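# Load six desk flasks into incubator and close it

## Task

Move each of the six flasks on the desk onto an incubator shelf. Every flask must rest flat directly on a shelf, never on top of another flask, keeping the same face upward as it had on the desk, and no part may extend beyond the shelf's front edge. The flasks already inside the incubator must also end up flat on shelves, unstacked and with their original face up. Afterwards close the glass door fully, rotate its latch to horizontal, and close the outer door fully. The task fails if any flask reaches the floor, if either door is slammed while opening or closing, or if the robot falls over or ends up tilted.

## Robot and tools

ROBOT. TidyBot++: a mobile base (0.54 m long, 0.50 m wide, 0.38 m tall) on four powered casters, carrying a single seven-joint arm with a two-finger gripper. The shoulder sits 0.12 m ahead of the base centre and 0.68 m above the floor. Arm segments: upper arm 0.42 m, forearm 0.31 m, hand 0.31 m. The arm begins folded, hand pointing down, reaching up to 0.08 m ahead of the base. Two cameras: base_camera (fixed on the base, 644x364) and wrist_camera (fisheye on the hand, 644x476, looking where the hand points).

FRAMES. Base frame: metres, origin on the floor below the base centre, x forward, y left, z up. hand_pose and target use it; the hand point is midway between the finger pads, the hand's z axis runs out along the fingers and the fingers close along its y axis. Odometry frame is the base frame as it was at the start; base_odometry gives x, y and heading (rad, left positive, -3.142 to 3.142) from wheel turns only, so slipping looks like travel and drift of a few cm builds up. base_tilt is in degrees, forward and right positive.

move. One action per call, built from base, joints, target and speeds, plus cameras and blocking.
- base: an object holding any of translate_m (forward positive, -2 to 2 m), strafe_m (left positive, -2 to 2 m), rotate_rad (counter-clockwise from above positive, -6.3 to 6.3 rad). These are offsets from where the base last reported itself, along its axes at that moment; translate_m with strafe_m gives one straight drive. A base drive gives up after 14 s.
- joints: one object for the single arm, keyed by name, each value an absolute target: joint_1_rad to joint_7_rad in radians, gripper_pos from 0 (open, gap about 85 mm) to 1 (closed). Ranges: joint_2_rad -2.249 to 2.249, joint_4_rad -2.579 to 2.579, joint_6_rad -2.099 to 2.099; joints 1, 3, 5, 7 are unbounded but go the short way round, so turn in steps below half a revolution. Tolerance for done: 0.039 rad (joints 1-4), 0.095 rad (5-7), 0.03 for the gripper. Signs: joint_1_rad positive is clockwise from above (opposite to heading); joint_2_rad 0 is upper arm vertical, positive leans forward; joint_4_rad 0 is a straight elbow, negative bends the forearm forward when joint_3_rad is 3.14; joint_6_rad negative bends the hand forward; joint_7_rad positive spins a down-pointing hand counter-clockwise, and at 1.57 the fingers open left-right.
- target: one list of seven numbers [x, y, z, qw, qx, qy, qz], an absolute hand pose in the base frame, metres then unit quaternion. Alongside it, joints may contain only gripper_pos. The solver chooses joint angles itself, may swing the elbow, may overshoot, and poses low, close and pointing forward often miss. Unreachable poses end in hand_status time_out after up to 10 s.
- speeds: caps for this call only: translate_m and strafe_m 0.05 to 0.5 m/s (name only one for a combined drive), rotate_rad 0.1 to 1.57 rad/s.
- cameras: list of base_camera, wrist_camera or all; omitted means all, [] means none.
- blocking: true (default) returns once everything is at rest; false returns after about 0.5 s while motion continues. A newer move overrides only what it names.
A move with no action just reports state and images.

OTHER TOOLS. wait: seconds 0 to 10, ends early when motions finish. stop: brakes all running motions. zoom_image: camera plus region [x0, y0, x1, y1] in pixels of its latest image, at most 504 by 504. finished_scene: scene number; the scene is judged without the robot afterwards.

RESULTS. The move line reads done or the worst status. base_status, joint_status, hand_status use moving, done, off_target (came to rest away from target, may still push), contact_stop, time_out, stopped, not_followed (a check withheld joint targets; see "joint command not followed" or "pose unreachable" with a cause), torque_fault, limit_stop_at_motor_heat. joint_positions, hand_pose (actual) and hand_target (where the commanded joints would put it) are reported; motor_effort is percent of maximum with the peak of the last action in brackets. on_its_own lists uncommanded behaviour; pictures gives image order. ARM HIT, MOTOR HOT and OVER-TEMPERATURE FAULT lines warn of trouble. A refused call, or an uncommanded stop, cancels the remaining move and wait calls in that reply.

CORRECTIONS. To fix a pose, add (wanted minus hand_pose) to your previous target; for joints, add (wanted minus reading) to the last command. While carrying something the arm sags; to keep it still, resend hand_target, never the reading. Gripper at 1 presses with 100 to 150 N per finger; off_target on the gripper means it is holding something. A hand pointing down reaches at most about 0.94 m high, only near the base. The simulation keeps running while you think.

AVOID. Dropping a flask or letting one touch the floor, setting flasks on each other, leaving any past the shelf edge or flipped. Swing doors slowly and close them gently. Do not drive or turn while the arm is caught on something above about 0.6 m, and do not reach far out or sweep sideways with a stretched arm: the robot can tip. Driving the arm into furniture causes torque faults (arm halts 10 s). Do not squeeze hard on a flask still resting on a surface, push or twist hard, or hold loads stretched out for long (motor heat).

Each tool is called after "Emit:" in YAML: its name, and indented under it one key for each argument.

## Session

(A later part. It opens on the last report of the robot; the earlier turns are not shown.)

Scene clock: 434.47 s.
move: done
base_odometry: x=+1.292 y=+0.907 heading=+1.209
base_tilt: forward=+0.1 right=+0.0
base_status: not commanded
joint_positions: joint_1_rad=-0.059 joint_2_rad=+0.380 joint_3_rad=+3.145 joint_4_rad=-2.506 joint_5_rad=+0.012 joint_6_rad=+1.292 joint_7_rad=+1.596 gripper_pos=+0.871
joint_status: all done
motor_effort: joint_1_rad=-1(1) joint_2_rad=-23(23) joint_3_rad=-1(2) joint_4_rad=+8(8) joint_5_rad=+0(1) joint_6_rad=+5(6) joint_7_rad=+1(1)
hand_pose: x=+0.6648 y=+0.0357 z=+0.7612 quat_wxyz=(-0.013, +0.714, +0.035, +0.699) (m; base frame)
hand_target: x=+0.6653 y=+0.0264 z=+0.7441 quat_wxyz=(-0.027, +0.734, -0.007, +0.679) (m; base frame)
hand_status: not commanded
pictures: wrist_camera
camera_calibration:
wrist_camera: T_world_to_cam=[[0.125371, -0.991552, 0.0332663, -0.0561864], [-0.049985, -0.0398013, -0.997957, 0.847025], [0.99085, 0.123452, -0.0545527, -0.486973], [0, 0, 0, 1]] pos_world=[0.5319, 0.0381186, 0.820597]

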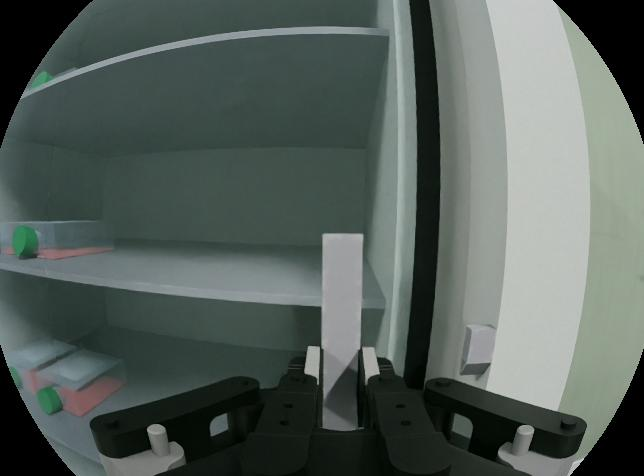

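Emit:
move:
  base: {"translate_m": -0.054, "strafe_m": 0.073, "rotate_rad": -0.1}
  speeds: {"translate_m": 0.08, "rotate_rad": 0.1}
  cameras: ["wrist_camera"]

Scene clock: 461.60 s.
move: done
base_odometry: x=+1.205 y=+0.882 heading=+1.108
base_tilt: forward=+0.1 right=+0.0
base_status: done
joint_positions: joint_1_rad=-0.065 joint_2_rad=+0.381 joint_3_rad=+3.142 joint_4_rad=-2.504 joint_5_rad=-0.004 joint_6_rad=+1.291 joint_7_rad=+1.596 gripper_pos=+0.871
joint_status: not commanded
motor_effort: joint_1_rad=+0(4) joint_2_rad=-24(26) joint_3_rad=+0(4) joint_4_rad=+9(12) joint_5_rad=-1(4) joint_6_rad=+7(9) joint_7_rad=+0(1)
hand_pose: x=+0.6651 y=+0.0356 z=+0.7612 quat_wxyz=(-0.013, +0.715, +0.030, +0.699) (m; base frame)
hand_target: x=+0.6653 y=+0.0264 z=+0.7441 quat_wxyz=(-0.027, +0.734, -0.007, +0.679) (m; base frame)
hand_status: not commanded
pictures: wrist_camera
camera_calibration:
wrist_camera: T_world_to_cam=[[0.118593, -0.992563, 0.0274792, -0.0473465], [-0.050801, -0.0337034, -0.99814, 0.847448], [0.991643, 0.116976, -0.0544202, -0.487654], [0, 0, 0, 1]] pos_world=[0.532245, 0.0386113, 0.820635]

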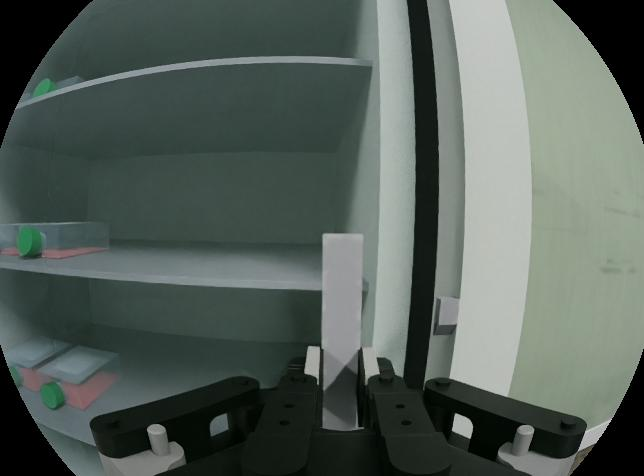

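Emit:
move:
  base: {"translate_m": -0.1, "strafe_m": 0.15, "rotate_rad": -0.2}
  speeds: {"translate_m": 0.11, "rotate_rad": 0.12}
  cameras: ["wrist_camera"]

Emit:
move:
  base: {"translate_m": -0.1, "strafe_m": 0.15, "rotate_rad": -0.2}
  speeds: {"translate_m": 0.11, "rotate_rad": 0.12}
  cameras: ["wrist_camera"]

Scene clock: 466.80 s.
move: done
base_odometry: x=+1.026 y=+0.860 heading=+0.908
base_tilt: forward=+0.1 right=+0.0
base_status: done
joint_positions: joint_1_rad=-0.068 joint_2_rad=+0.381 joint_3_rad=+3.139 joint_4_rad=-2.504 joint_5_rad=-0.010 joint_6_rad=+1.290 joint_7_rad=+1.596 gripper_pos=+0.871
joint_status: not commanded
motor_effort: joint_1_rad=+0(5) joint_2_rad=-24(27) joint_3_rad=+0(4) joint_4_rad=+8(11) joint_5_rad=-1(5) joint_6_rad=+6(9) joint_7_rad=+1(2)
hand_pose: x=+0.6653 y=+0.0367 z=+0.7612 quat_wxyz=(-0.014, +0.715, +0.029, +0.699) (m; base frame)
hand_target: x=+0.6653 y=+0.0264 z=+0.7441 quat_wxyz=(-0.027, +0.734, -0.007, +0.679) (m; base frame)
hand_status: not commanded
pictures: wrist_camera
camera_calibration:
wrist_camera: T_world_to_cam=[[0.118163, -0.992682, 0.0248822, -0.0440096], [-0.0510603, -0.0310987, -0.998211, 0.847602], [0.991681, 0.116681, -0.0543614, -0.488028], [0, 0, 0, 1]] pos_world=[0.532447, 0.0396154, 0.820651]

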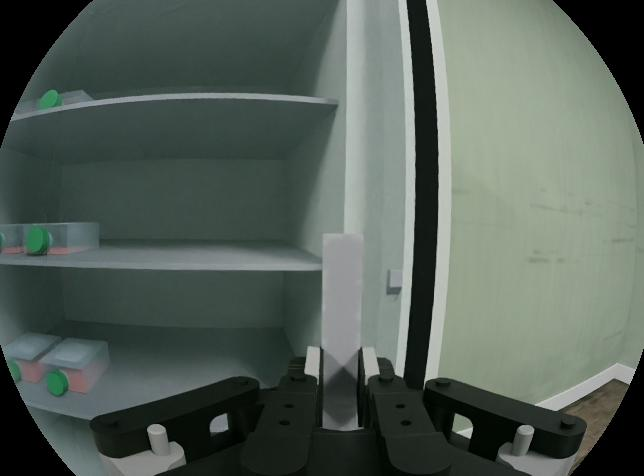

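Scene clock: 469.03 s.
move: done
base_odometry: x=+0.846 y=+0.873 heading=+0.707
base_tilt: forward=+0.1 right=+0.0
base_status: done
joint_positions: joint_1_rad=-0.071 joint_2_rad=+0.381 joint_3_rad=+3.137 joint_4_rad=-2.503 joint_5_rad=-0.015 joint_6_rad=+1.290 joint_7_rad=+1.596 gripper_pos=+0.871
joint_status: not commanded
motor_effort: joint_1_rad=+1(5) joint_2_rad=-24(26) joint_3_rad=+0(4) joint_4_rad=+8(12) joint_5_rad=-1(5) joint_6_rad=+7(9) joint_7_rad=+0(1)
hand_pose: x=+0.6655 y=+0.0376 z=+0.7612 quat_wxyz=(-0.014, +0.715, +0.029, +0.699) (m; base frame)
hand_target: x=+0.6653 y=+0.0264 z=+0.7441 quat_wxyz=(-0.027, +0.734, -0.007, +0.679) (m; base frame)
hand_status: not commanded
pictures: wrist_camera
camera_calibration:
wrist_camera: T_world_to_cam=[[0.118056, -0.992741, 0.0229772, -0.0417123], [-0.0512367, -0.029198, -0.99826, 0.847704], [0.991684, 0.116673, -0.0543118, -0.488351], [0, 0, 0, 1]] pos_world=[0.532648, 0.0403189, 0.820663]

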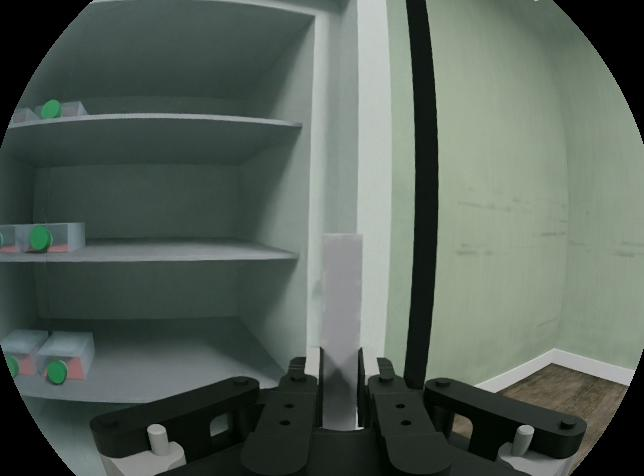

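Emit:
move:
  base: {"translate_m": -0.1, "strafe_m": 0.149, "rotate_rad": -0.2}
  speeds: {"translate_m": 0.11, "rotate_rad": 0.12}
  cameras: ["wrist_camera"]

Scene clock: 482.83 s.
move: done
base_odometry: x=+0.673 y=+0.922 heading=+0.507
base_tilt: forward=+0.1 right=+0.0
base_status: done
joint_positions: joint_1_rad=-0.074 joint_2_rad=+0.381 joint_3_rad=+3.135 joint_4_rad=-2.502 joint_5_rad=-0.017 joint_6_rad=+1.289 joint_7_rad=+1.596 gripper_pos=+0.872
joint_status: not commanded
motor_effort: joint_1_rad=+2(6) joint_2_rad=-24(27) joint_3_rad=+1(5) joint_4_rad=+9(11) joint_5_rad=-2(6) joint_6_rad=+7(8) joint_7_rad=+0(2)
hand_pose: x=+0.6655 y=+0.0398 z=+0.7612 quat_wxyz=(-0.016, +0.715, +0.029, +0.699) (m; base frame)
hand_target: x=+0.6653 y=+0.0264 z=+0.7441 quat_wxyz=(-0.027, +0.734, -0.007, +0.679) (m; base frame)
hand_status: not commanded
pictures: wrist_camera
camera_calibration:
wrist_camera: T_world_to_cam=[[0.121072, -0.992417, 0.0211953, -0.0401822], [-0.0514247, -0.0275945, -0.998296, 0.847931], [0.991311, 0.119775, -0.0543757, -0.488502], [0, 0, 0, 1]] pos_world=[0.532727, 0.0420311, 0.820775]

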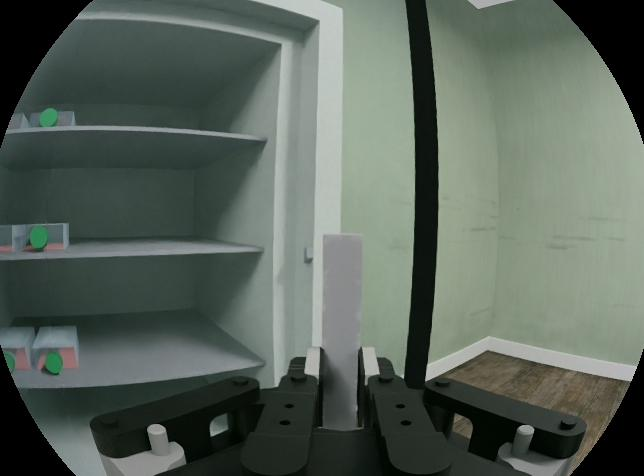

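Emit:
move:
  joints: {"gripper_pos": 0.5}
  cameras: []

Emit:
move:
  base: {"translate_m": -0.3}
  speeds: {"translate_m": 0.15}
  cameras: []

Emit:
move:
  joints: {"gripper_pos": 1.0}
  base: {"translate_m": 0.393, "strafe_m": -0.65, "rotate_rad": 0.703}
  speeds: {"translate_m": 0.3, "rotate_rad": 0.4}
  cameras: ["wrist_camera"]

Scene clock: 492.40 s.
move: done
base_odometry: x=+0.673 y=+0.922 heading=+0.507
base_tilt: forward=+0.1 right=+0.0
base_status: not commanded
joint_positions: joint_1_rad=-0.074 joint_2_rad=+0.381 joint_3_rad=+3.135 joint_4_rad=-2.502 joint_5_rad=-0.017 joint_6_rad=+1.286 joint_7_rad=+1.596 gripper_pos=+0.500
joint_status: all done
motor_effort: joint_1_rad=+0(2) joint_2_rad=-25(25) joint_3_rad=+0(1) joint_4_rad=+10(10) joint_5_rad=+0(2) joint_6_rad=+8(9) joint_7_rad=+1(1)
hand_pose: x=+0.6655 y=+0.0395 z=+0.7603 quat_wxyz=(-0.016, +0.716, +0.029, +0.698) (m; base frame)
hand_target: x=+0.6653 y=+0.0264 z=+0.7441 quat_wxyz=(-0.027, +0.734, -0.007, +0.679) (m; base frame)
hand_status: not commanded
pictures: none
No camera images: "cameras" was empty.

Scene clock: 495.03 s.
move: done
base_odometry: x=+0.410 y=+0.776 heading=+0.507
base_tilt: forward=+0.1 right=+0.0
base_status: done
joint_positions: joint_1_rad=-0.074 joint_2_rad=+0.382 joint_3_rad=+3.135 joint_4_rad=-2.502 joint_5_rad=-0.017 joint_6_rad=+1.286 joint_7_rad=+1.596 gripper_pos=+0.500
joint_status: not commanded
motor_effort: joint_1_rad=+0(1) joint_2_rad=-25(28) joint_3_rad=-1(1) joint_4_rad=+10(11) joint_5_rad=+0(1) joint_6_rad=+8(9) joint_7_rad=+1(2)
hand_pose: x=+0.6656 y=+0.0396 z=+0.7596 quat_wxyz=(-0.016, +0.716, +0.029, +0.697) (m; base frame)
hand_target: x=+0.6653 y=+0.0264 z=+0.7441 quat_wxyz=(-0.027, +0.734, -0.007, +0.679) (m; base frame)
hand_status: not commanded
pictures: none
No camera images: "cameras" was empty.

Scene clock: 498.47 s.
move: done
base_odometry: x=+1.069 y=+0.399 heading=+1.210
base_tilt: forward=+0.1 right=+0.0
base_status: done
joint_positions: joint_1_rad=-0.069 joint_2_rad=+0.382 joint_3_rad=+3.136 joint_4_rad=-2.502 joint_5_rad=-0.017 joint_6_rad=+1.286 joint_7_rad=+1.596 gripper_pos=+0.999
joint_status: all done
motor_effort: joint_1_rad=+0(2) joint_2_rad=-25(26) joint_3_rad=-1(2) joint_4_rad=+10(11) joint_5_rad=+0(1) joint_6_rad=+8(9) joint_7_rad=+0(1)
hand_pose: x=+0.6658 y=+0.0369 z=+0.7596 quat_wxyz=(-0.014, +0.716, +0.027, +0.697) (m; base frame)
hand_target: x=+0.6653 y=+0.0264 z=+0.7441 quat_wxyz=(-0.027, +0.734, -0.007, +0.679) (m; base frame)
hand_status: not commanded
pictures: wrist_camera
camera_calibration:
wrist_camera: T_world_to_cam=[[0.115893, -0.993033, 0.0213091, -0.039632], [-0.055532, -0.027898, -0.998067, 0.848901], [0.991708, 0.114486, -0.0583783, -0.485546], [0, 0, 0, 1]] pos_world=[0.533254, 0.0399149, 0.819759]

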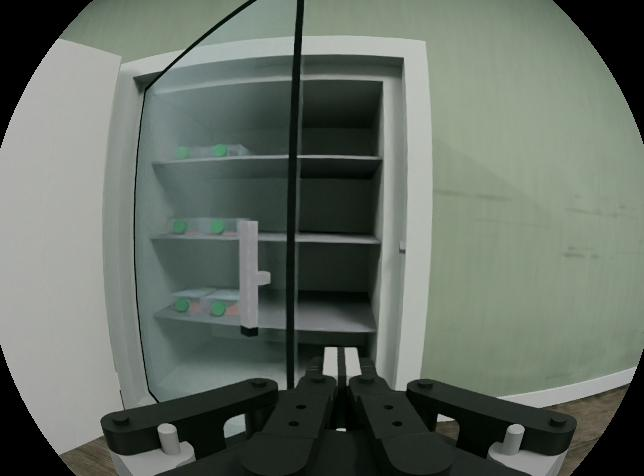

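Emit:
move:
  base: {"translate_m": 0.235}
  speeds: {"translate_m": 0.15}
  cameras: ["wrist_camera"]

Emit:
move:
  base: {"strafe_m": 0.08}
  speeds: {"strafe_m": 0.08}
  cameras: ["wrist_camera"]

Scene clock: 506.17 s.
move: done
base_odometry: x=+1.153 y=+0.619 heading=+1.210
base_tilt: forward=+0.1 right=+0.0
base_status: done
joint_positions: joint_1_rad=-0.069 joint_2_rad=+0.383 joint_3_rad=+3.136 joint_4_rad=-2.502 joint_5_rad=-0.017 joint_6_rad=+1.286 joint_7_rad=+1.596 gripper_pos=+0.999
joint_status: not commanded
motor_effort: joint_1_rad=+0(1) joint_2_rad=-25(27) joint_3_rad=-1(1) joint_4_rad=+10(11) joint_5_rad=+0(1) joint_6_rad=+9(9) joint_7_rad=+1(1)
hand_pose: x=+0.6659 y=+0.0369 z=+0.7591 quat_wxyz=(-0.014, +0.717, +0.027, +0.697) (m; base frame)
hand_target: x=+0.6653 y=+0.0264 z=+0.7441 quat_wxyz=(-0.027, +0.734, -0.007, +0.679) (m; base frame)
hand_status: not commanded
pictures: wrist_camera
camera_calibration:
wrist_camera: T_world_to_cam=[[0.115915, -0.993031, 0.021291, -0.0396412], [-0.0565235, -0.0279956, -0.998009, 0.848894], [0.99165, 0.11448, -0.0593747, -0.484924], [0, 0, 0, 1]] pos_world=[0.533452, 0.0399147, 0.819256]

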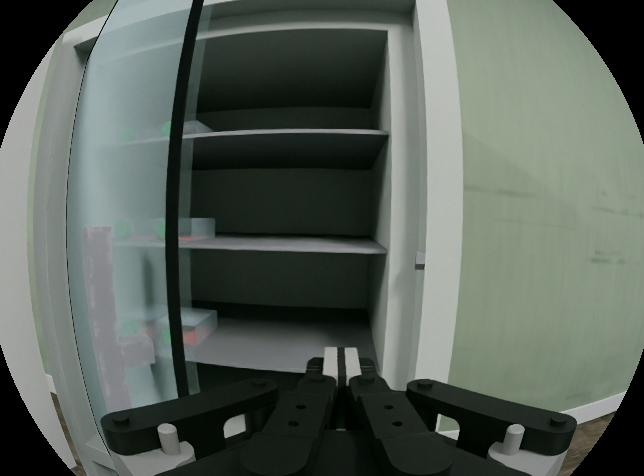

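Scene clock: 507.70 s.
move: done
base_odometry: x=+1.078 y=+0.647 heading=+1.210
base_tilt: forward=+0.1 right=+0.0
base_status: done
joint_positions: joint_1_rad=-0.043 joint_2_rad=+0.382 joint_3_rad=+3.159 joint_4_rad=-2.504 joint_5_rad=-0.032 joint_6_rad=+1.286 joint_7_rad=+1.595 gripper_pos=+0.999
joint_status: not commanded
motor_effort: joint_1_rad=-5(7) joint_2_rad=-24(26) joint_3_rad=-4(6) joint_4_rad=+12(15) joint_5_rad=+4(6) joint_6_rad=+8(9) joint_7_rad=+1(1)
hand_pose: x=+0.6664 y=+0.0071 z=+0.7589 quat_wxyz=(+0.009, +0.717, +0.007, +0.697) (m; base frame)
hand_target: x=+0.6653 y=+0.0264 z=+0.7441 quat_wxyz=(-0.027, +0.734, -0.007, +0.679) (m; base frame)
hand_status: not commanded
pictures: wrist_camera
camera_calibration:
wrist_camera: T_world_to_cam=[[0.0542336, -0.998193, 0.0258873, -0.0316058], [-0.0591106, -0.0290894, -0.997828, 0.84957], [0.996777, 0.0525856, -0.0605813, -0.483988], [0, 0, 0, 1]] pos_world=[0.53436, 0.0186156, 0.819222]

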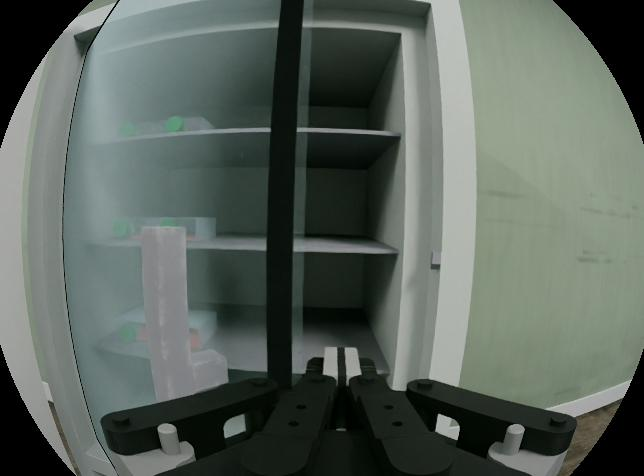

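Emit:
move:
  cameras: ["all"]

Scene clock: 540.83 s.
base_odometry: x=+1.078 y=+0.647 heading=+1.210
base_tilt: forward=+0.1 right=+0.0
base_status: done
joint_positions: joint_1_rad=-0.043 joint_2_rad=+0.382 joint_3_rad=+3.159 joint_4_rad=-2.504 joint_5_rad=-0.032 joint_6_rad=+1.286 joint_7_rad=+1.595 gripper_pos=+0.999
joint_status: not commanded
motor_effort: joint_1_rad=-5(7) joint_2_rad=-23(26) joint_3_rad=-4(6) joint_4_rad=+12(15) joint_5_rad=+4(6) joint_6_rad=+8(9) joint_7_rad=+0(1)
hand_pose: x=+0.6664 y=+0.0071 z=+0.7589 quat_wxyz=(+0.009, +0.717, +0.007, +0.697) (m; base frame)
hand_target: x=+0.6653 y=+0.0264 z=+0.7441 quat_wxyz=(-0.027, +0.734, -0.007, +0.679) (m; base frame)
hand_status: not commanded
pictures: base_camera, wrist_camera
camera_calibration:
wrist_camera: T_world_to_cam=[[0.0542336, -0.998193, 0.0258873, -0.0316058], [-0.0591106, -0.0290894, -0.997828, 0.84957], [0.996777, 0.0525856, -0.0605813, -0.483988], [0, 0, 0, 1]] pos_world=[0.53436, 0.0186156, 0.819222]

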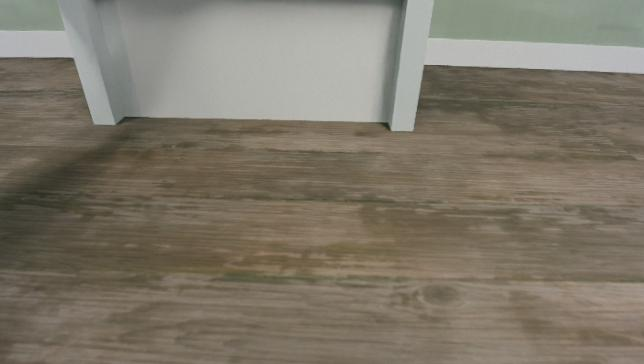

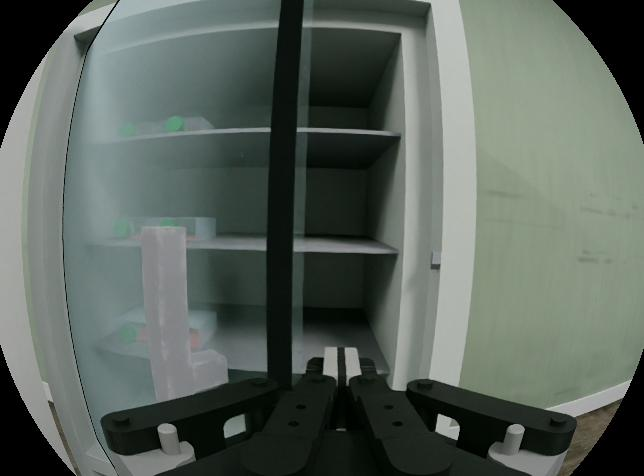

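Emit:
move:
  base: {"strafe_m": 0.06, "translate_m": -0.02}
  speeds: {"strafe_m": 0.06}
  cameras: ["wrist_camera"]

Scene clock: 548.50 s.
move: done
base_odometry: x=+1.014 y=+0.650 heading=+1.210
base_tilt: forward=+0.1 right=+0.0
base_status: done
joint_positions: joint_1_rad=-0.008 joint_2_rad=+0.378 joint_3_rad=+3.185 joint_4_rad=-2.511 joint_5_rad=-0.057 joint_6_rad=+1.286 joint_7_rad=+1.595 gripper_pos=+0.999
joint_status: not commanded
motor_effort: joint_1_rad=-11(14) joint_2_rad=-22(25) joint_3_rad=-9(12) joint_4_rad=+13(16) joint_5_rad=+9(12) joint_6_rad=+7(9) joint_7_rad=+1(2)
hand_pose: x=+0.6632 y=-0.0318 z=+0.7587 quat_wxyz=(+0.039, +0.718, -0.022, +0.695) (m; base frame)
hand_target: x=+0.6653 y=+0.0264 z=+0.7441 quat_wxyz=(-0.027, +0.734, -0.007, +0.679) (m; base frame)
hand_status: not commanded
pictures: wrist_camera
camera_calibration:
wrist_camera: T_world_to_cam=[[-0.0286216, -0.999159, 0.0293665, -0.018084], [-0.0634079, -0.0275045, -0.997609, 0.850762], [0.997577, -0.0304153, -0.0625673, -0.480522], [0, 0, 0, 1]] pos_world=[0.532785, -0.00928419, 0.819193]

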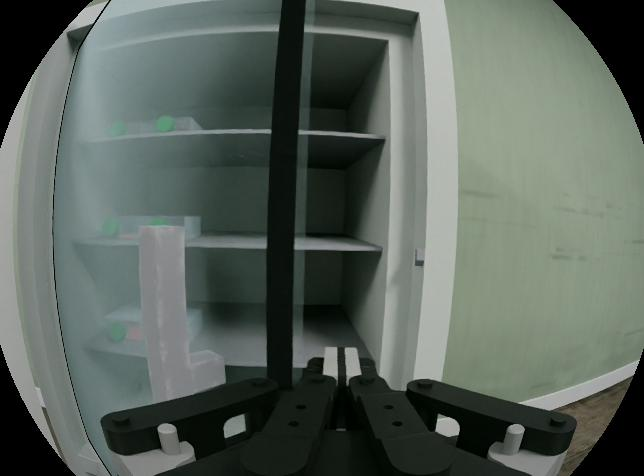

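Emit:
zoom_image:
  camera: "wrist_camera"
  region: [220, 300, 420, 440]

Scaled by 2.520.

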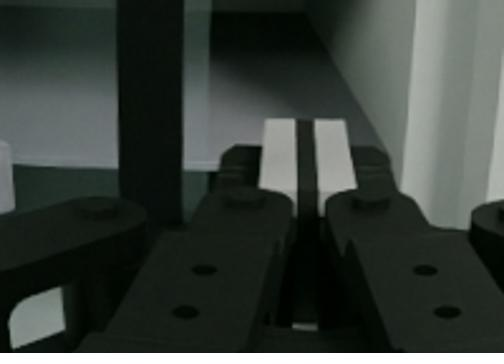

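Emit:
move:
  base: {"translate_m": -0.12, "strafe_m": -0.04}
  speeds: {"translate_m": 0.15}
  cameras: ["wrist_camera"]

Emit:
move:
  base: {"strafe_m": -0.30}
  speeds: {"strafe_m": 0.2}
  cameras: []

Emit:
move:
  base: {"rotate_rad": 0.5}
  speeds: {"rotate_rad": 0.3}
  cameras: ["all"]

Scene clock: 595.20 s.
move: done
base_odometry: x=+1.009 y=+0.523 heading=+1.210
base_tilt: forward=+0.1 right=+0.0
base_status: done
joint_positions: joint_1_rad=-0.058 joint_2_rad=+0.382 joint_3_rad=+3.148 joint_4_rad=-2.504 joint_5_rad=-0.051 joint_6_rad=+1.286 joint_7_rad=+1.595 gripper_pos=+0.999
joint_status: not commanded
motor_effort: joint_1_rad=+0(10) joint_2_rad=-25(27) joint_3_rad=+0(8) joint_4_rad=+10(13) joint_5_rad=+0(8) joint_6_rad=+9(9) joint_7_rad=+1(1)
hand_pose: x=+0.6661 y=+0.0147 z=+0.7587 quat_wxyz=(+0.004, +0.718, +0.006, +0.696) (m; base frame)
hand_target: x=+0.6653 y=+0.0264 z=+0.7441 quat_wxyz=(-0.027, +0.734, -0.007, +0.679) (m; base frame)
hand_status: not commanded
pictures: wrist_camera
camera_calibration:
wrist_camera: T_world_to_cam=[[0.0609257, -0.997995, 0.0171549, -0.0217889], [-0.059534, -0.0207896, -0.99801, 0.849862], [0.996365, 0.0597831, -0.0606813, -0.483951], [0, 0, 0, 1]] pos_world=[0.534116, 0.0248551, 0.819177]

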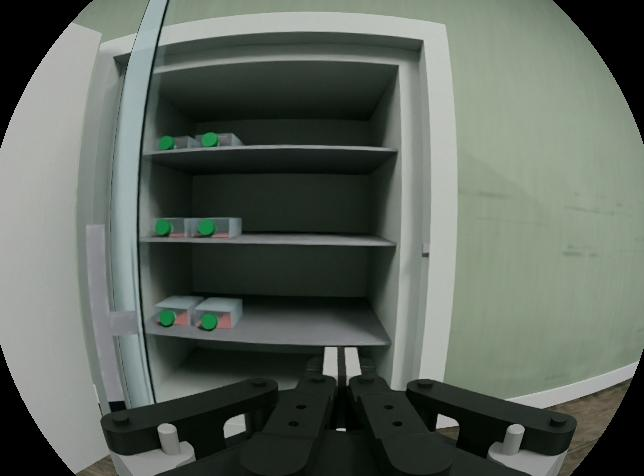

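Scene clock: 597.47 s.
move: done
base_odometry: x=+1.290 y=+0.417 heading=+1.210
base_tilt: forward=+0.1 right=+0.0
base_status: done
joint_positions: joint_1_rad=-0.059 joint_2_rad=+0.382 joint_3_rad=+3.148 joint_4_rad=-2.504 joint_5_rad=-0.051 joint_6_rad=+1.286 joint_7_rad=+1.595 gripper_pos=+0.999
joint_status: not commanded
motor_effort: joint_1_rad=+0(2) joint_2_rad=-25(26) joint_3_rad=-1(2) joint_4_rad=+10(10) joint_5_rad=-1(1) joint_6_rad=+8(9) joint_7_rad=+0(1)
hand_pose: x=+0.6661 y=+0.0157 z=+0.7587 quat_wxyz=(+0.003, +0.718, +0.007, +0.696) (m; base frame)
hand_target: x=+0.6653 y=+0.0264 z=+0.7441 quat_wxyz=(-0.027, +0.734, -0.007, +0.679) (m; base frame)
hand_status: not commanded
pictures: none
No camera images: "cameras" was empty.

Scene clock: 599.63 s.
move: done
base_odometry: x=+1.290 y=+0.417 heading=+1.710
base_tilt: forward=+0.1 right=+0.0
base_status: done
joint_positions: joint_1_rad=-0.063 joint_2_rad=+0.382 joint_3_rad=+3.146 joint_4_rad=-2.504 joint_5_rad=-0.051 joint_6_rad=+1.286 joint_7_rad=+1.595 gripper_pos=+0.999
joint_status: not commanded
motor_effort: joint_1_rad=+0(2) joint_2_rad=-25(26) joint_3_rad=+0(2) joint_4_rad=+10(10) joint_5_rad=+0(2) joint_6_rad=+8(9) joint_7_rad=+1(1)
hand_pose: x=+0.6660 y=+0.0181 z=+0.7587 quat_wxyz=(+0.001, +0.718, +0.008, +0.696) (m; base frame)
hand_target: x=+0.6653 y=+0.0264 z=+0.7441 quat_wxyz=(-0.027, +0.734, -0.007, +0.679) (m; base frame)
hand_status: not commanded
pictures: base_camera, wrist_camera
camera_calibration:
wrist_camera: T_world_to_cam=[[0.0670923, -0.997609, 0.0165855, -0.0222013], [-0.059426, -0.020589, -0.99802, 0.849853], [0.995975, 0.0659738, -0.0606652, -0.48393], [0, 0, 0, 1]] pos_world=[0.533975, 0.027276, 0.819181]

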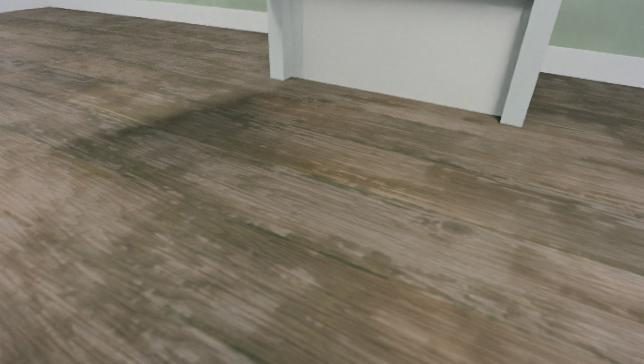

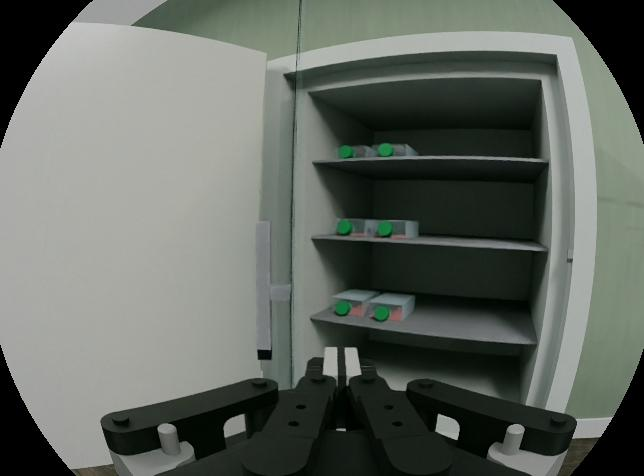

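Emit:
move:
  base: {"strafe_m": -0.055}
  speeds: {"strafe_m": 0.2}
  cameras: ["wrist_camera"]

Emit:
move:
  base: {"translate_m": 0.155}
  speeds: {"translate_m": 0.1}
  cameras: ["wrist_camera"]

Scene clock: 620.20 s.
move: done
base_odometry: x=+1.345 y=+0.425 heading=+1.711
base_tilt: forward=+0.1 right=+0.0
base_status: done
joint_positions: joint_1_rad=-0.062 joint_2_rad=+0.382 joint_3_rad=+3.146 joint_4_rad=-2.504 joint_5_rad=-0.051 joint_6_rad=+1.286 joint_7_rad=+1.595 gripper_pos=+0.999
joint_status: not commanded
motor_effort: joint_1_rad=+0(2) joint_2_rad=-25(26) joint_3_rad=+0(2) joint_4_rad=+9(10) joint_5_rad=+0(1) joint_6_rad=+8(9) joint_7_rad=+0(1)
hand_pose: x=+0.6660 y=+0.0181 z=+0.7587 quat_wxyz=(+0.001, +0.718, +0.008, +0.696) (m; base frame)
hand_target: x=+0.6653 y=+0.0264 z=+0.7441 quat_wxyz=(-0.027, +0.734, -0.007, +0.679) (m; base frame)
hand_status: not commanded
pictures: wrist_camera
camera_calibration:
wrist_camera: T_world_to_cam=[[0.0670863, -0.997611, 0.0164859, -0.0221163], [-0.0594304, -0.0204892, -0.998022, 0.849855], [0.995976, 0.0659739, -0.0606629, -0.483932], [0, 0, 0, 1]] pos_world=[0.533975, 0.0272762, 0.819182]

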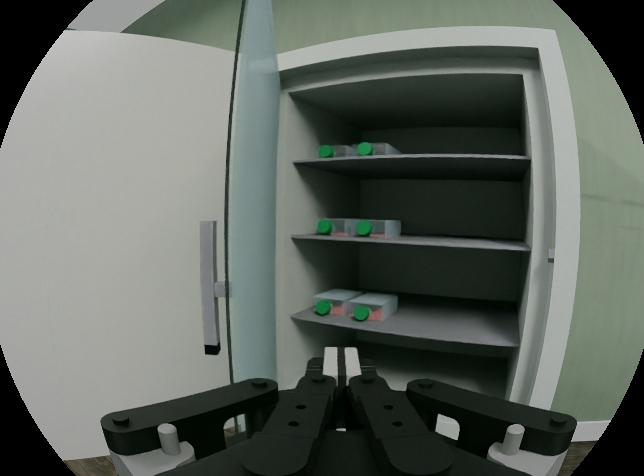

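Scene clock: 622.33 s.
move: done
base_odometry: x=+1.323 y=+0.578 heading=+1.710
base_tilt: forward=+0.1 right=+0.0
base_status: done
joint_positions: joint_1_rad=-0.062 joint_2_rad=+0.383 joint_3_rad=+3.146 joint_4_rad=-2.504 joint_5_rad=-0.051 joint_6_rad=+1.286 joint_7_rad=+1.595 gripper_pos=+0.999
joint_status: not commanded
motor_effort: joint_1_rad=+0(1) joint_2_rad=-25(27) joint_3_rad=-1(1) joint_4_rad=+9(11) joint_5_rad=+0(1) joint_6_rad=+8(9) joint_7_rad=+1(1)
hand_pose: x=+0.6661 y=+0.0181 z=+0.7583 quat_wxyz=(+0.002, +0.718, +0.008, +0.696) (m; base frame)
hand_target: x=+0.6653 y=+0.0264 z=+0.7441 quat_wxyz=(-0.027, +0.734, -0.007, +0.679) (m; base frame)
hand_status: not commanded
pictures: wrist_camera
camera_calibration:
wrist_camera: T_world_to_cam=[[0.0671077, -0.997609, 0.0165304, -0.022166], [-0.0602297, -0.020588, -0.997972, 0.849947], [0.995926, 0.065976, -0.0614673, -0.483363], [0, 0, 0, 1]] pos_world=[0.534073, 0.027276, 0.818879]

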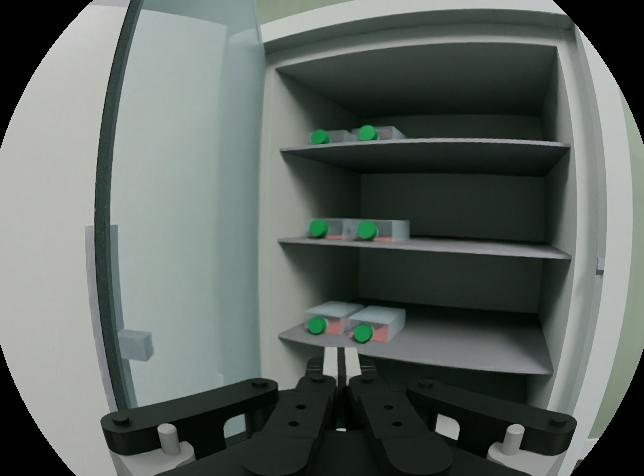

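Emit:
move:
  base: {"strafe_m": 0.17, "translate_m": 0.005}
  speeds: {"strafe_m": 0.08}
  cameras: ["wrist_camera"]

Emit:
move:
  base: {"strafe_m": 0.12, "translate_m": 0.025}
  speeds: {"strafe_m": 0.08}
  cameras: ["wrist_camera"]

Scene clock: 628.43 s.
move: done
base_odometry: x=+1.154 y=+0.560 heading=+1.710
base_tilt: forward=+0.1 right=+0.0
base_status: done
joint_positions: joint_1_rad=-0.062 joint_2_rad=+0.383 joint_3_rad=+3.146 joint_4_rad=-2.504 joint_5_rad=-0.051 joint_6_rad=+1.286 joint_7_rad=+1.595 gripper_pos=+0.999
joint_status: not commanded
motor_effort: joint_1_rad=+0(4) joint_2_rad=-25(26) joint_3_rad=+0(4) joint_4_rad=+10(12) joint_5_rad=+0(3) joint_6_rad=+8(9) joint_7_rad=+1(1)
hand_pose: x=+0.6660 y=+0.0179 z=+0.7582 quat_wxyz=(+0.002, +0.718, +0.008, +0.696) (m; base frame)
hand_target: x=+0.6653 y=+0.0264 z=+0.7441 quat_wxyz=(-0.027, +0.734, -0.007, +0.679) (m; base frame)
hand_status: not commanded
pictures: wrist_camera
camera_calibration:
wrist_camera: T_world_to_cam=[[0.0667067, -0.997637, 0.0164439, -0.0219796], [-0.0604416, -0.0204906, -0.997961, 0.849946], [0.99594, 0.0655768, -0.0616656, -0.483199], [0, 0, 0, 1]] pos_world=[0.534076, 0.0271749, 0.818778]

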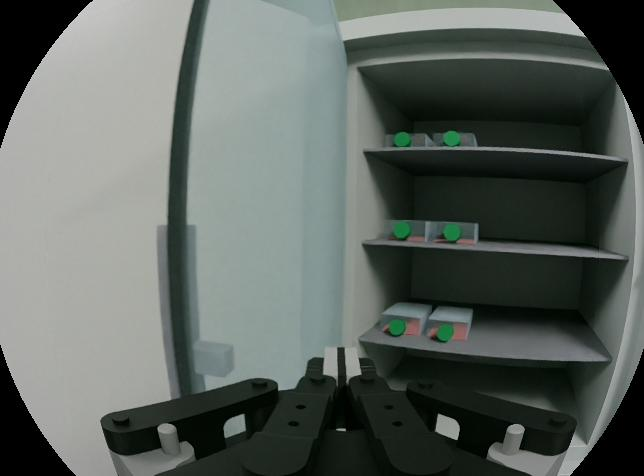

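Scene clock: 630.53 s.
move: done
base_odometry: x=+1.032 y=+0.568 heading=+1.710
base_tilt: forward=+0.1 right=+0.0
base_status: done
joint_positions: joint_1_rad=-0.062 joint_2_rad=+0.383 joint_3_rad=+3.147 joint_4_rad=-2.504 joint_5_rad=-0.051 joint_6_rad=+1.285 joint_7_rad=+1.595 gripper_pos=+0.999
joint_status: not commanded
motor_effort: joint_1_rad=+0(4) joint_2_rad=-25(26) joint_3_rad=+0(3) joint_4_rad=+10(12) joint_5_rad=+0(3) joint_6_rad=+9(9) joint_7_rad=+0(1)
hand_pose: x=+0.6661 y=+0.0177 z=+0.7582 quat_wxyz=(+0.002, +0.718, +0.008, +0.696) (m; base frame)
hand_target: x=+0.6653 y=+0.0264 z=+0.7441 quat_wxyz=(-0.027, +0.734, -0.007, +0.679) (m; base frame)
hand_status: not commanded
pictures: wrist_camera
camera_calibration:
wrist_camera: T_world_to_cam=[[0.0663084, -0.997663, 0.016464, -0.0218839], [-0.0604499, -0.0204867, -0.997961, 0.849948], [0.995966, 0.065178, -0.0616671, -0.483197], [0, 0, 0, 1]] pos_world=[0.534078, 0.0270736, 0.818778]

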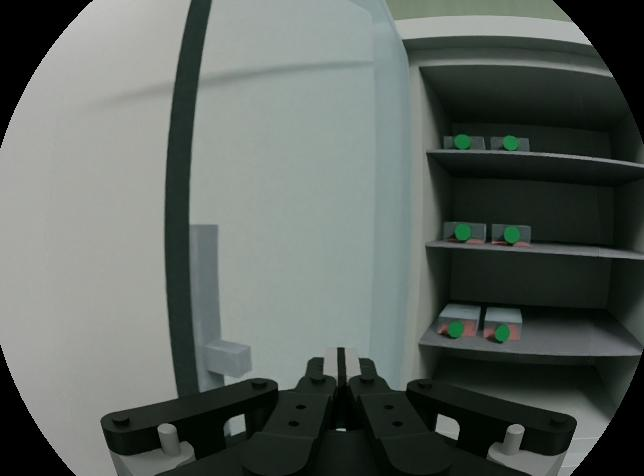

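Emit:
move:
  base: {"strafe_m": 0.10, "translate_m": 0.05}
  speeds: {"strafe_m": 0.08}
  cameras: ["wrist_camera"]

Scene clock: 638.20 s.
move: done
base_odometry: x=+0.925 y=+0.603 heading=+1.711
base_tilt: forward=+0.1 right=+0.0
base_status: done
joint_positions: joint_1_rad=-0.062 joint_2_rad=+0.383 joint_3_rad=+3.147 joint_4_rad=-2.504 joint_5_rad=-0.051 joint_6_rad=+1.285 joint_7_rad=+1.595 gripper_pos=+0.999
joint_status: not commanded
motor_effort: joint_1_rad=+0(3) joint_2_rad=-25(26) joint_3_rad=+0(2) joint_4_rad=+10(13) joint_5_rad=+0(2) joint_6_rad=+9(9) joint_7_rad=+0(1)
hand_pose: x=+0.6660 y=+0.0176 z=+0.7581 quat_wxyz=(+0.002, +0.718, +0.008, +0.696) (m; base frame)
hand_target: x=+0.6653 y=+0.0264 z=+0.7441 quat_wxyz=(-0.027, +0.734, -0.007, +0.679) (m; base frame)
hand_status: not commanded
pictures: wrist_camera
camera_calibration:
wrist_camera: T_world_to_cam=[[0.0660143, -0.997683, 0.0164665, -0.0218292], [-0.060755, -0.0204908, -0.997942, 0.850093], [0.995967, 0.0648781, -0.0619669, -0.482939], [0, 0, 0, 1]] pos_world=[0.534079, 0.0269726, 0.818777]

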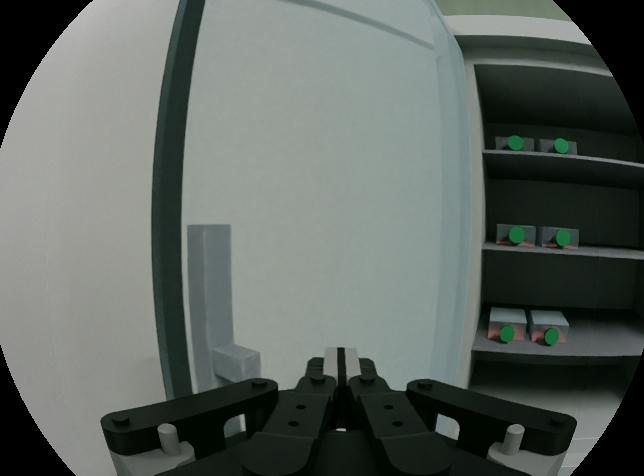

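Emit:
move:
  base: {"translate_m": -0.40}
  speeds: {"translate_m": 0.25}
  cameras: ["wrist_camera"]

Emit:
move:
  base: {"rotate_rad": -0.5}
  speeds: {"rotate_rad": 0.5}
  joints: {"joint_2_rad": -0.142, "joint_4_rad": -1.38, "joint_6_rad": -0.90}
  cameras: ["wrist_camera"]

Scene clock: 645.60 s.
move: done
base_odometry: x=+0.981 y=+0.207 heading=+1.711
base_tilt: forward=+0.1 right=+0.0
base_status: done
joint_positions: joint_1_rad=-0.062 joint_2_rad=+0.384 joint_3_rad=+3.147 joint_4_rad=-2.504 joint_5_rad=-0.051 joint_6_rad=+1.285 joint_7_rad=+1.595 gripper_pos=+0.999
joint_status: not commanded
motor_effort: joint_1_rad=+0(1) joint_2_rad=-25(28) joint_3_rad=+0(1) joint_4_rad=+10(11) joint_5_rad=+0(1) joint_6_rad=+9(9) joint_7_rad=+0(1)
hand_pose: x=+0.6661 y=+0.0176 z=+0.7577 quat_wxyz=(+0.002, +0.718, +0.008, +0.696) (m; base frame)
hand_target: x=+0.6653 y=+0.0264 z=+0.7441 quat_wxyz=(-0.027, +0.734, -0.007, +0.679) (m; base frame)
hand_status: not commanded
pictures: wrist_camera
camera_calibration:
wrist_camera: T_world_to_cam=[[0.066024, -0.997683, 0.0164194, -0.0217973], [-0.0614529, -0.0204898, -0.9979, 0.850135], [0.995924, 0.0648763, -0.0626633, -0.482462], [0, 0, 0, 1]] pos_world=[0.534178, 0.0269726, 0.818475]

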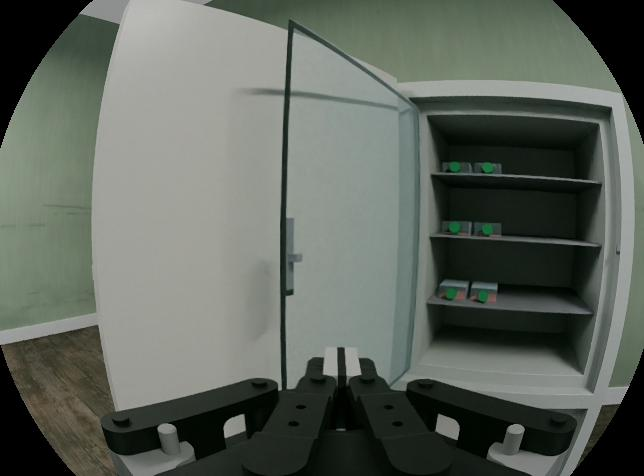

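Scene clock: 648.70 s.
move: done
base_odometry: x=+0.981 y=+0.207 heading=+1.211
base_tilt: forward=+0.1 right=+0.0
base_status: done
joint_positions: joint_1_rad=-0.061 joint_2_rad=-0.138 joint_3_rad=+3.146 joint_4_rad=-1.385 joint_5_rad=-0.051 joint_6_rad=-0.839 joint_7_rad=+1.595 gripper_pos=+0.999
joint_status: all done
motor_effort: joint_1_rad=+0(3) joint_2_rad=-17(29) joint_3_rad=+0(3) joint_4_rad=+21(23) joint_5_rad=-1(1) joint_6_rad=+7(10) joint_7_rad=+1(1)
hand_pose: x=+0.6285 y=+0.0415 z=+1.0456 quat_wxyz=(-0.033, +0.863, +0.029, +0.503) (m; base frame)
hand_target: x=+0.6174 y=+0.0421 z=+1.0339 quat_wxyz=(-0.043, +0.877, +0.007, +0.479) (m; base frame)
hand_status: not commanded
pictures: wrist_camera
camera_calibration:
wrist_camera: T_world_to_cam=[[0.13602, -0.989346, -0.0519043, 0.0269137], [-0.517078, -0.026206, -0.855537, 1.27329], [0.845062, 0.143209, -0.515133, 0.136122], [0, 0, 0, 1]] pos_world=[0.5397, 0.040501, 1.16087]

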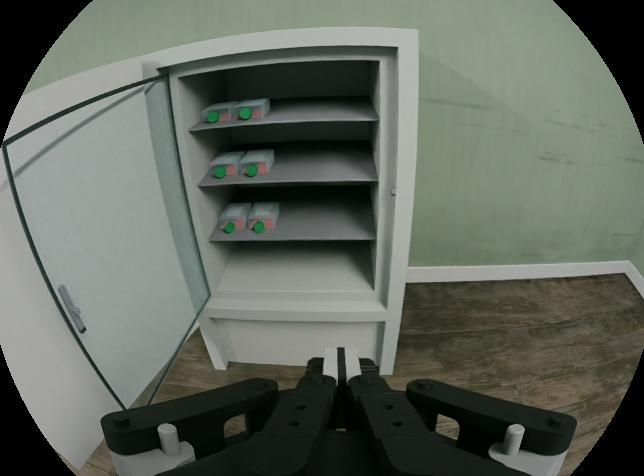

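Emit:
move:
  base: {"translate_m": -0.65}
  cameras: []

Emit:
move:
  base: {"rotate_rad": 1.571}
  speeds: {"rotate_rad": 0.8}
  cameras: ["all"]

Scene clock: 654.97 s.
move: done
base_odometry: x=+0.752 y=-0.402 heading=+1.210
base_tilt: forward=+0.1 right=+0.0
base_status: done
joint_positions: joint_1_rad=-0.061 joint_2_rad=-0.143 joint_3_rad=+3.146 joint_4_rad=-1.385 joint_5_rad=-0.051 joint_6_rad=-0.844 joint_7_rad=+1.595 gripper_pos=+0.999
joint_status: not commanded
motor_effort: joint_1_rad=+0(0) joint_2_rad=-17(21) joint_3_rad=+0(1) joint_4_rad=+21(22) joint_5_rad=-1(1) joint_6_rad=+7(8) joint_7_rad=+1(1)
hand_pose: x=+0.6260 y=+0.0414 z=+1.0466 quat_wxyz=(-0.033, +0.863, +0.029, +0.503) (m; base frame)
hand_target: x=+0.6174 y=+0.0421 z=+1.0339 quat_wxyz=(-0.043, +0.877, +0.007, +0.479) (m; base frame)
hand_status: not commanded
pictures: none
No camera images: "cameras" was empty.

Scene clock: 657.73 s.
move: done
base_odometry: x=+0.752 y=-0.402 heading=+2.781
base_tilt: forward=+0.1 right=+0.0
base_status: done
joint_positions: joint_1_rad=-0.061 joint_2_rad=-0.143 joint_3_rad=+3.143 joint_4_rad=-1.385 joint_5_rad=-0.051 joint_6_rad=-0.844 joint_7_rad=+1.595 gripper_pos=+0.999
joint_status: not commanded
motor_effort: joint_1_rad=+0(2) joint_2_rad=-17(18) joint_3_rad=+0(2) joint_4_rad=+21(22) joint_5_rad=-1(2) joint_6_rad=+7(8) joint_7_rad=+0(1)
hand_pose: x=+0.6258 y=+0.0433 z=+1.0466 quat_wxyz=(-0.034, +0.863, +0.031, +0.503) (m; base frame)
hand_target: x=+0.6174 y=+0.0421 z=+1.0339 quat_wxyz=(-0.043, +0.877, +0.007, +0.479) (m; base frame)
hand_status: not commanded
pictures: base_camera, wrist_camera
camera_calibration:
wrist_camera: T_world_to_cam=[[0.139649, -0.988859, -0.0515405, 0.0264231], [-0.517534, -0.0285141, -0.855188, 1.27285], [0.84419, 0.1461, -0.51575, 0.139754], [0, 0, 0, 1]] pos_world=[0.537073, 0.0420047, 1.16197]

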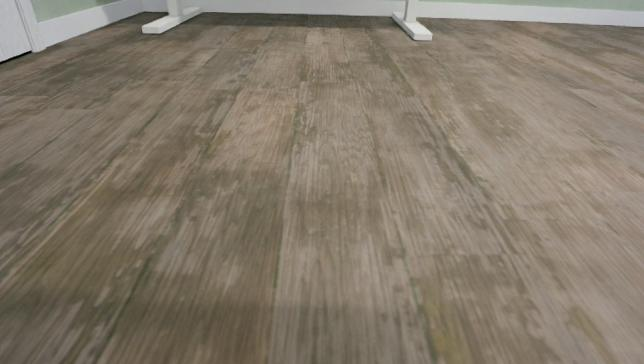

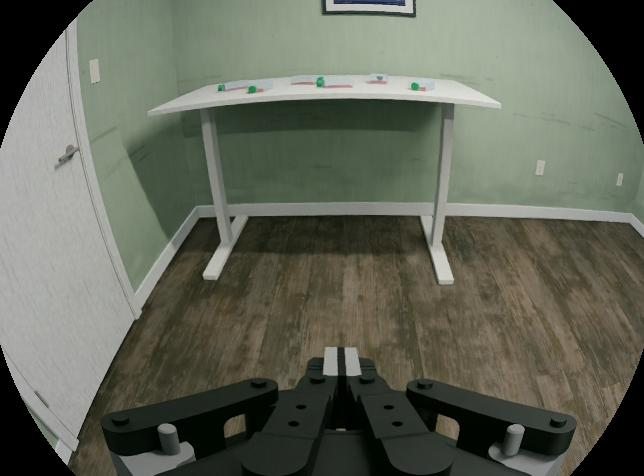

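Emit:
move:
  base: {"translate_m": 1.08}
  cameras: ["wrist_camera"]

Emit:
zoom_image:
  camera: "wrist_camera"
  region: [60, 60, 560, 400]

Scene clock: 665.17 s.
move: done
base_odometry: x=-0.259 y=-0.020 heading=+2.781
base_tilt: forward=+0.1 right=+0.0
base_status: done
joint_positions: joint_1_rad=-0.061 joint_2_rad=-0.136 joint_3_rad=+3.143 joint_4_rad=-1.384 joint_5_rad=-0.051 joint_6_rad=-0.845 joint_7_rad=+1.595 gripper_pos=+0.999
joint_status: not commanded
motor_effort: joint_1_rad=+0(1) joint_2_rad=-17(20) joint_3_rad=+0(1) joint_4_rad=+22(22) joint_5_rad=-1(1) joint_6_rad=+7(8) joint_7_rad=+0(1)
hand_pose: x=+0.6279 y=+0.0434 z=+1.0433 quat_wxyz=(-0.034, +0.865, +0.031, +0.500) (m; base frame)
hand_target: x=+0.6174 y=+0.0421 z=+1.0339 quat_wxyz=(-0.043, +0.877, +0.007, +0.479) (m; base frame)
hand_status: not commanded
pictures: wrist_camera
camera_calibration:
wrist_camera: T_world_to_cam=[[0.139332, -0.988877, -0.0520436, 0.0268332], [-0.523316, -0.0289133, -0.851648, 1.27106], [0.840671, 0.145897, -0.521524, 0.144499], [0, 0, 0, 1]] pos_world=[0.539952, 0.0422034, 1.15925]

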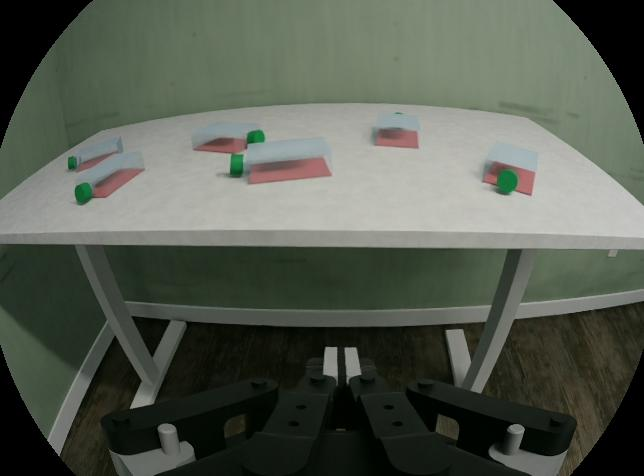

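Scaled by 1.008.

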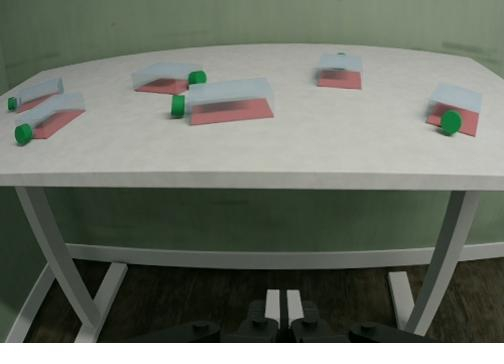

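Emit:
move:
  base: {"translate_m": 0.257, "strafe_m": 0.037, "rotate_rad": -0.33}
  speeds: {"rotate_rad": 0.4}
  joints: {"gripper_pos": 0.5}
  cameras: ["wrist_camera"]

Emit:
zoom_image:
  camera: "wrist_camera"
  region: [200, 120, 500, 320]

Scene clock: 739.37 s.
move: done
base_odometry: x=-0.513 y=+0.036 heading=+2.451
base_tilt: forward=+0.1 right=+0.0
base_status: done
joint_positions: joint_1_rad=-0.061 joint_2_rad=-0.133 joint_3_rad=+3.143 joint_4_rad=-1.384 joint_5_rad=-0.051 joint_6_rad=-0.846 joint_7_rad=+1.595 gripper_pos=+0.500
joint_status: all done
motor_effort: joint_1_rad=+0(2) joint_2_rad=-17(20) joint_3_rad=+0(3) joint_4_rad=+21(22) joint_5_rad=-1(1) joint_6_rad=+8(8) joint_7_rad=+0(1)
hand_pose: x=+0.6290 y=+0.0440 z=+1.0417 quat_wxyz=(-0.034, +0.866, +0.032, +0.498) (m; base frame)
hand_target: x=+0.6174 y=+0.0421 z=+1.0339 quat_wxyz=(-0.043, +0.877, +0.007, +0.479) (m; base frame)
hand_status: not commanded
pictures: wrist_camera
camera_calibration:
wrist_camera: T_world_to_cam=[[0.140163, -0.988751, -0.0522165, 0.0267983], [-0.526173, -0.0297075, -0.849858, 1.27025], [0.838747, 0.146594, -0.524418, 0.146861], [0, 0, 0, 1]] pos_world=[0.541435, 0.0427039, 1.15795]

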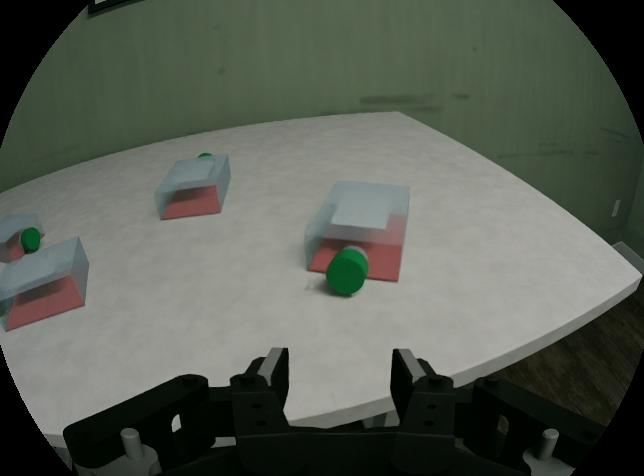

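Scaled by 1.680.

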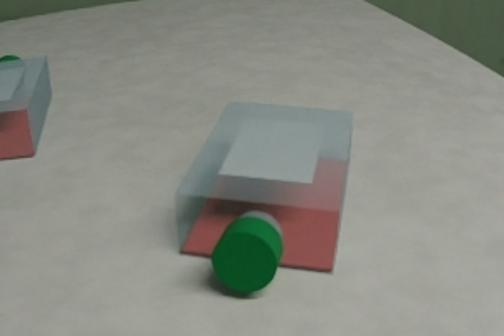

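Emit:
move:
  base: {"translate_m": 0.015, "strafe_m": 0.147, "rotate_rad": -0.19}
  speeds: {"rotate_rad": 0.3, "strafe_m": 0.2}
  cameras: ["wrist_camera"]

Emit:
zoom_image:
  camera: "wrist_camera"
  region: [200, 120, 500, 320]

Scene clock: 754.77 s.
move: done
base_odometry: x=-0.618 y=-0.068 heading=+2.260
base_tilt: forward=+0.1 right=+0.0
base_status: done
joint_positions: joint_1_rad=-0.064 joint_2_rad=-0.133 joint_3_rad=+3.139 joint_4_rad=-1.384 joint_5_rad=-0.051 joint_6_rad=-0.846 joint_7_rad=+1.595 gripper_pos=+0.500
joint_status: not commanded
motor_effort: joint_1_rad=+0(2) joint_2_rad=-17(18) joint_3_rad=+0(3) joint_4_rad=+21(22) joint_5_rad=-1(2) joint_6_rad=+7(8) joint_7_rad=+0(1)
hand_pose: x=+0.6286 y=+0.0472 z=+1.0418 quat_wxyz=(-0.035, +0.866, +0.034, +0.498) (m; base frame)
hand_target: x=+0.6174 y=+0.0421 z=+1.0339 quat_wxyz=(-0.043, +0.877, +0.007, +0.479) (m; base frame)
hand_status: not commanded
pictures: wrist_camera
camera_calibration:
wrist_camera: T_world_to_cam=[[0.145987, -0.987934, -0.0517097, 0.0257658], [-0.525807, -0.033211, -0.849955, 1.27025], [0.837982, 0.151272, -0.524312, 0.146962], [0, 0, 0, 1]] pos_world=[0.540995, 0.0454101, 1.15804]

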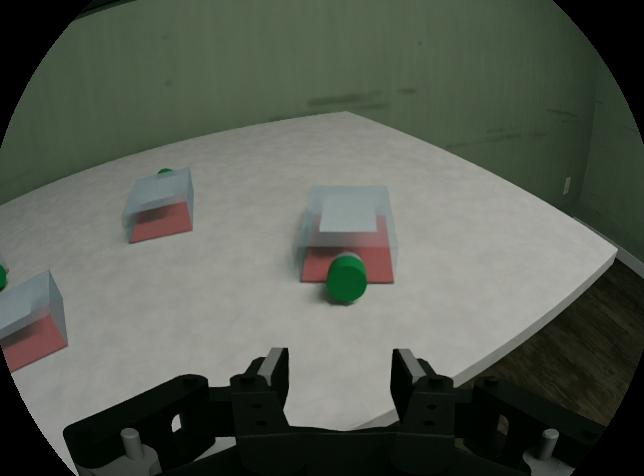

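Scaled by 1.680.

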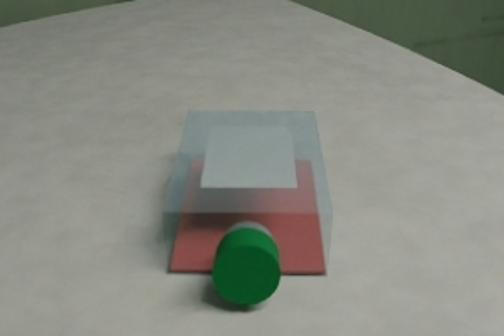

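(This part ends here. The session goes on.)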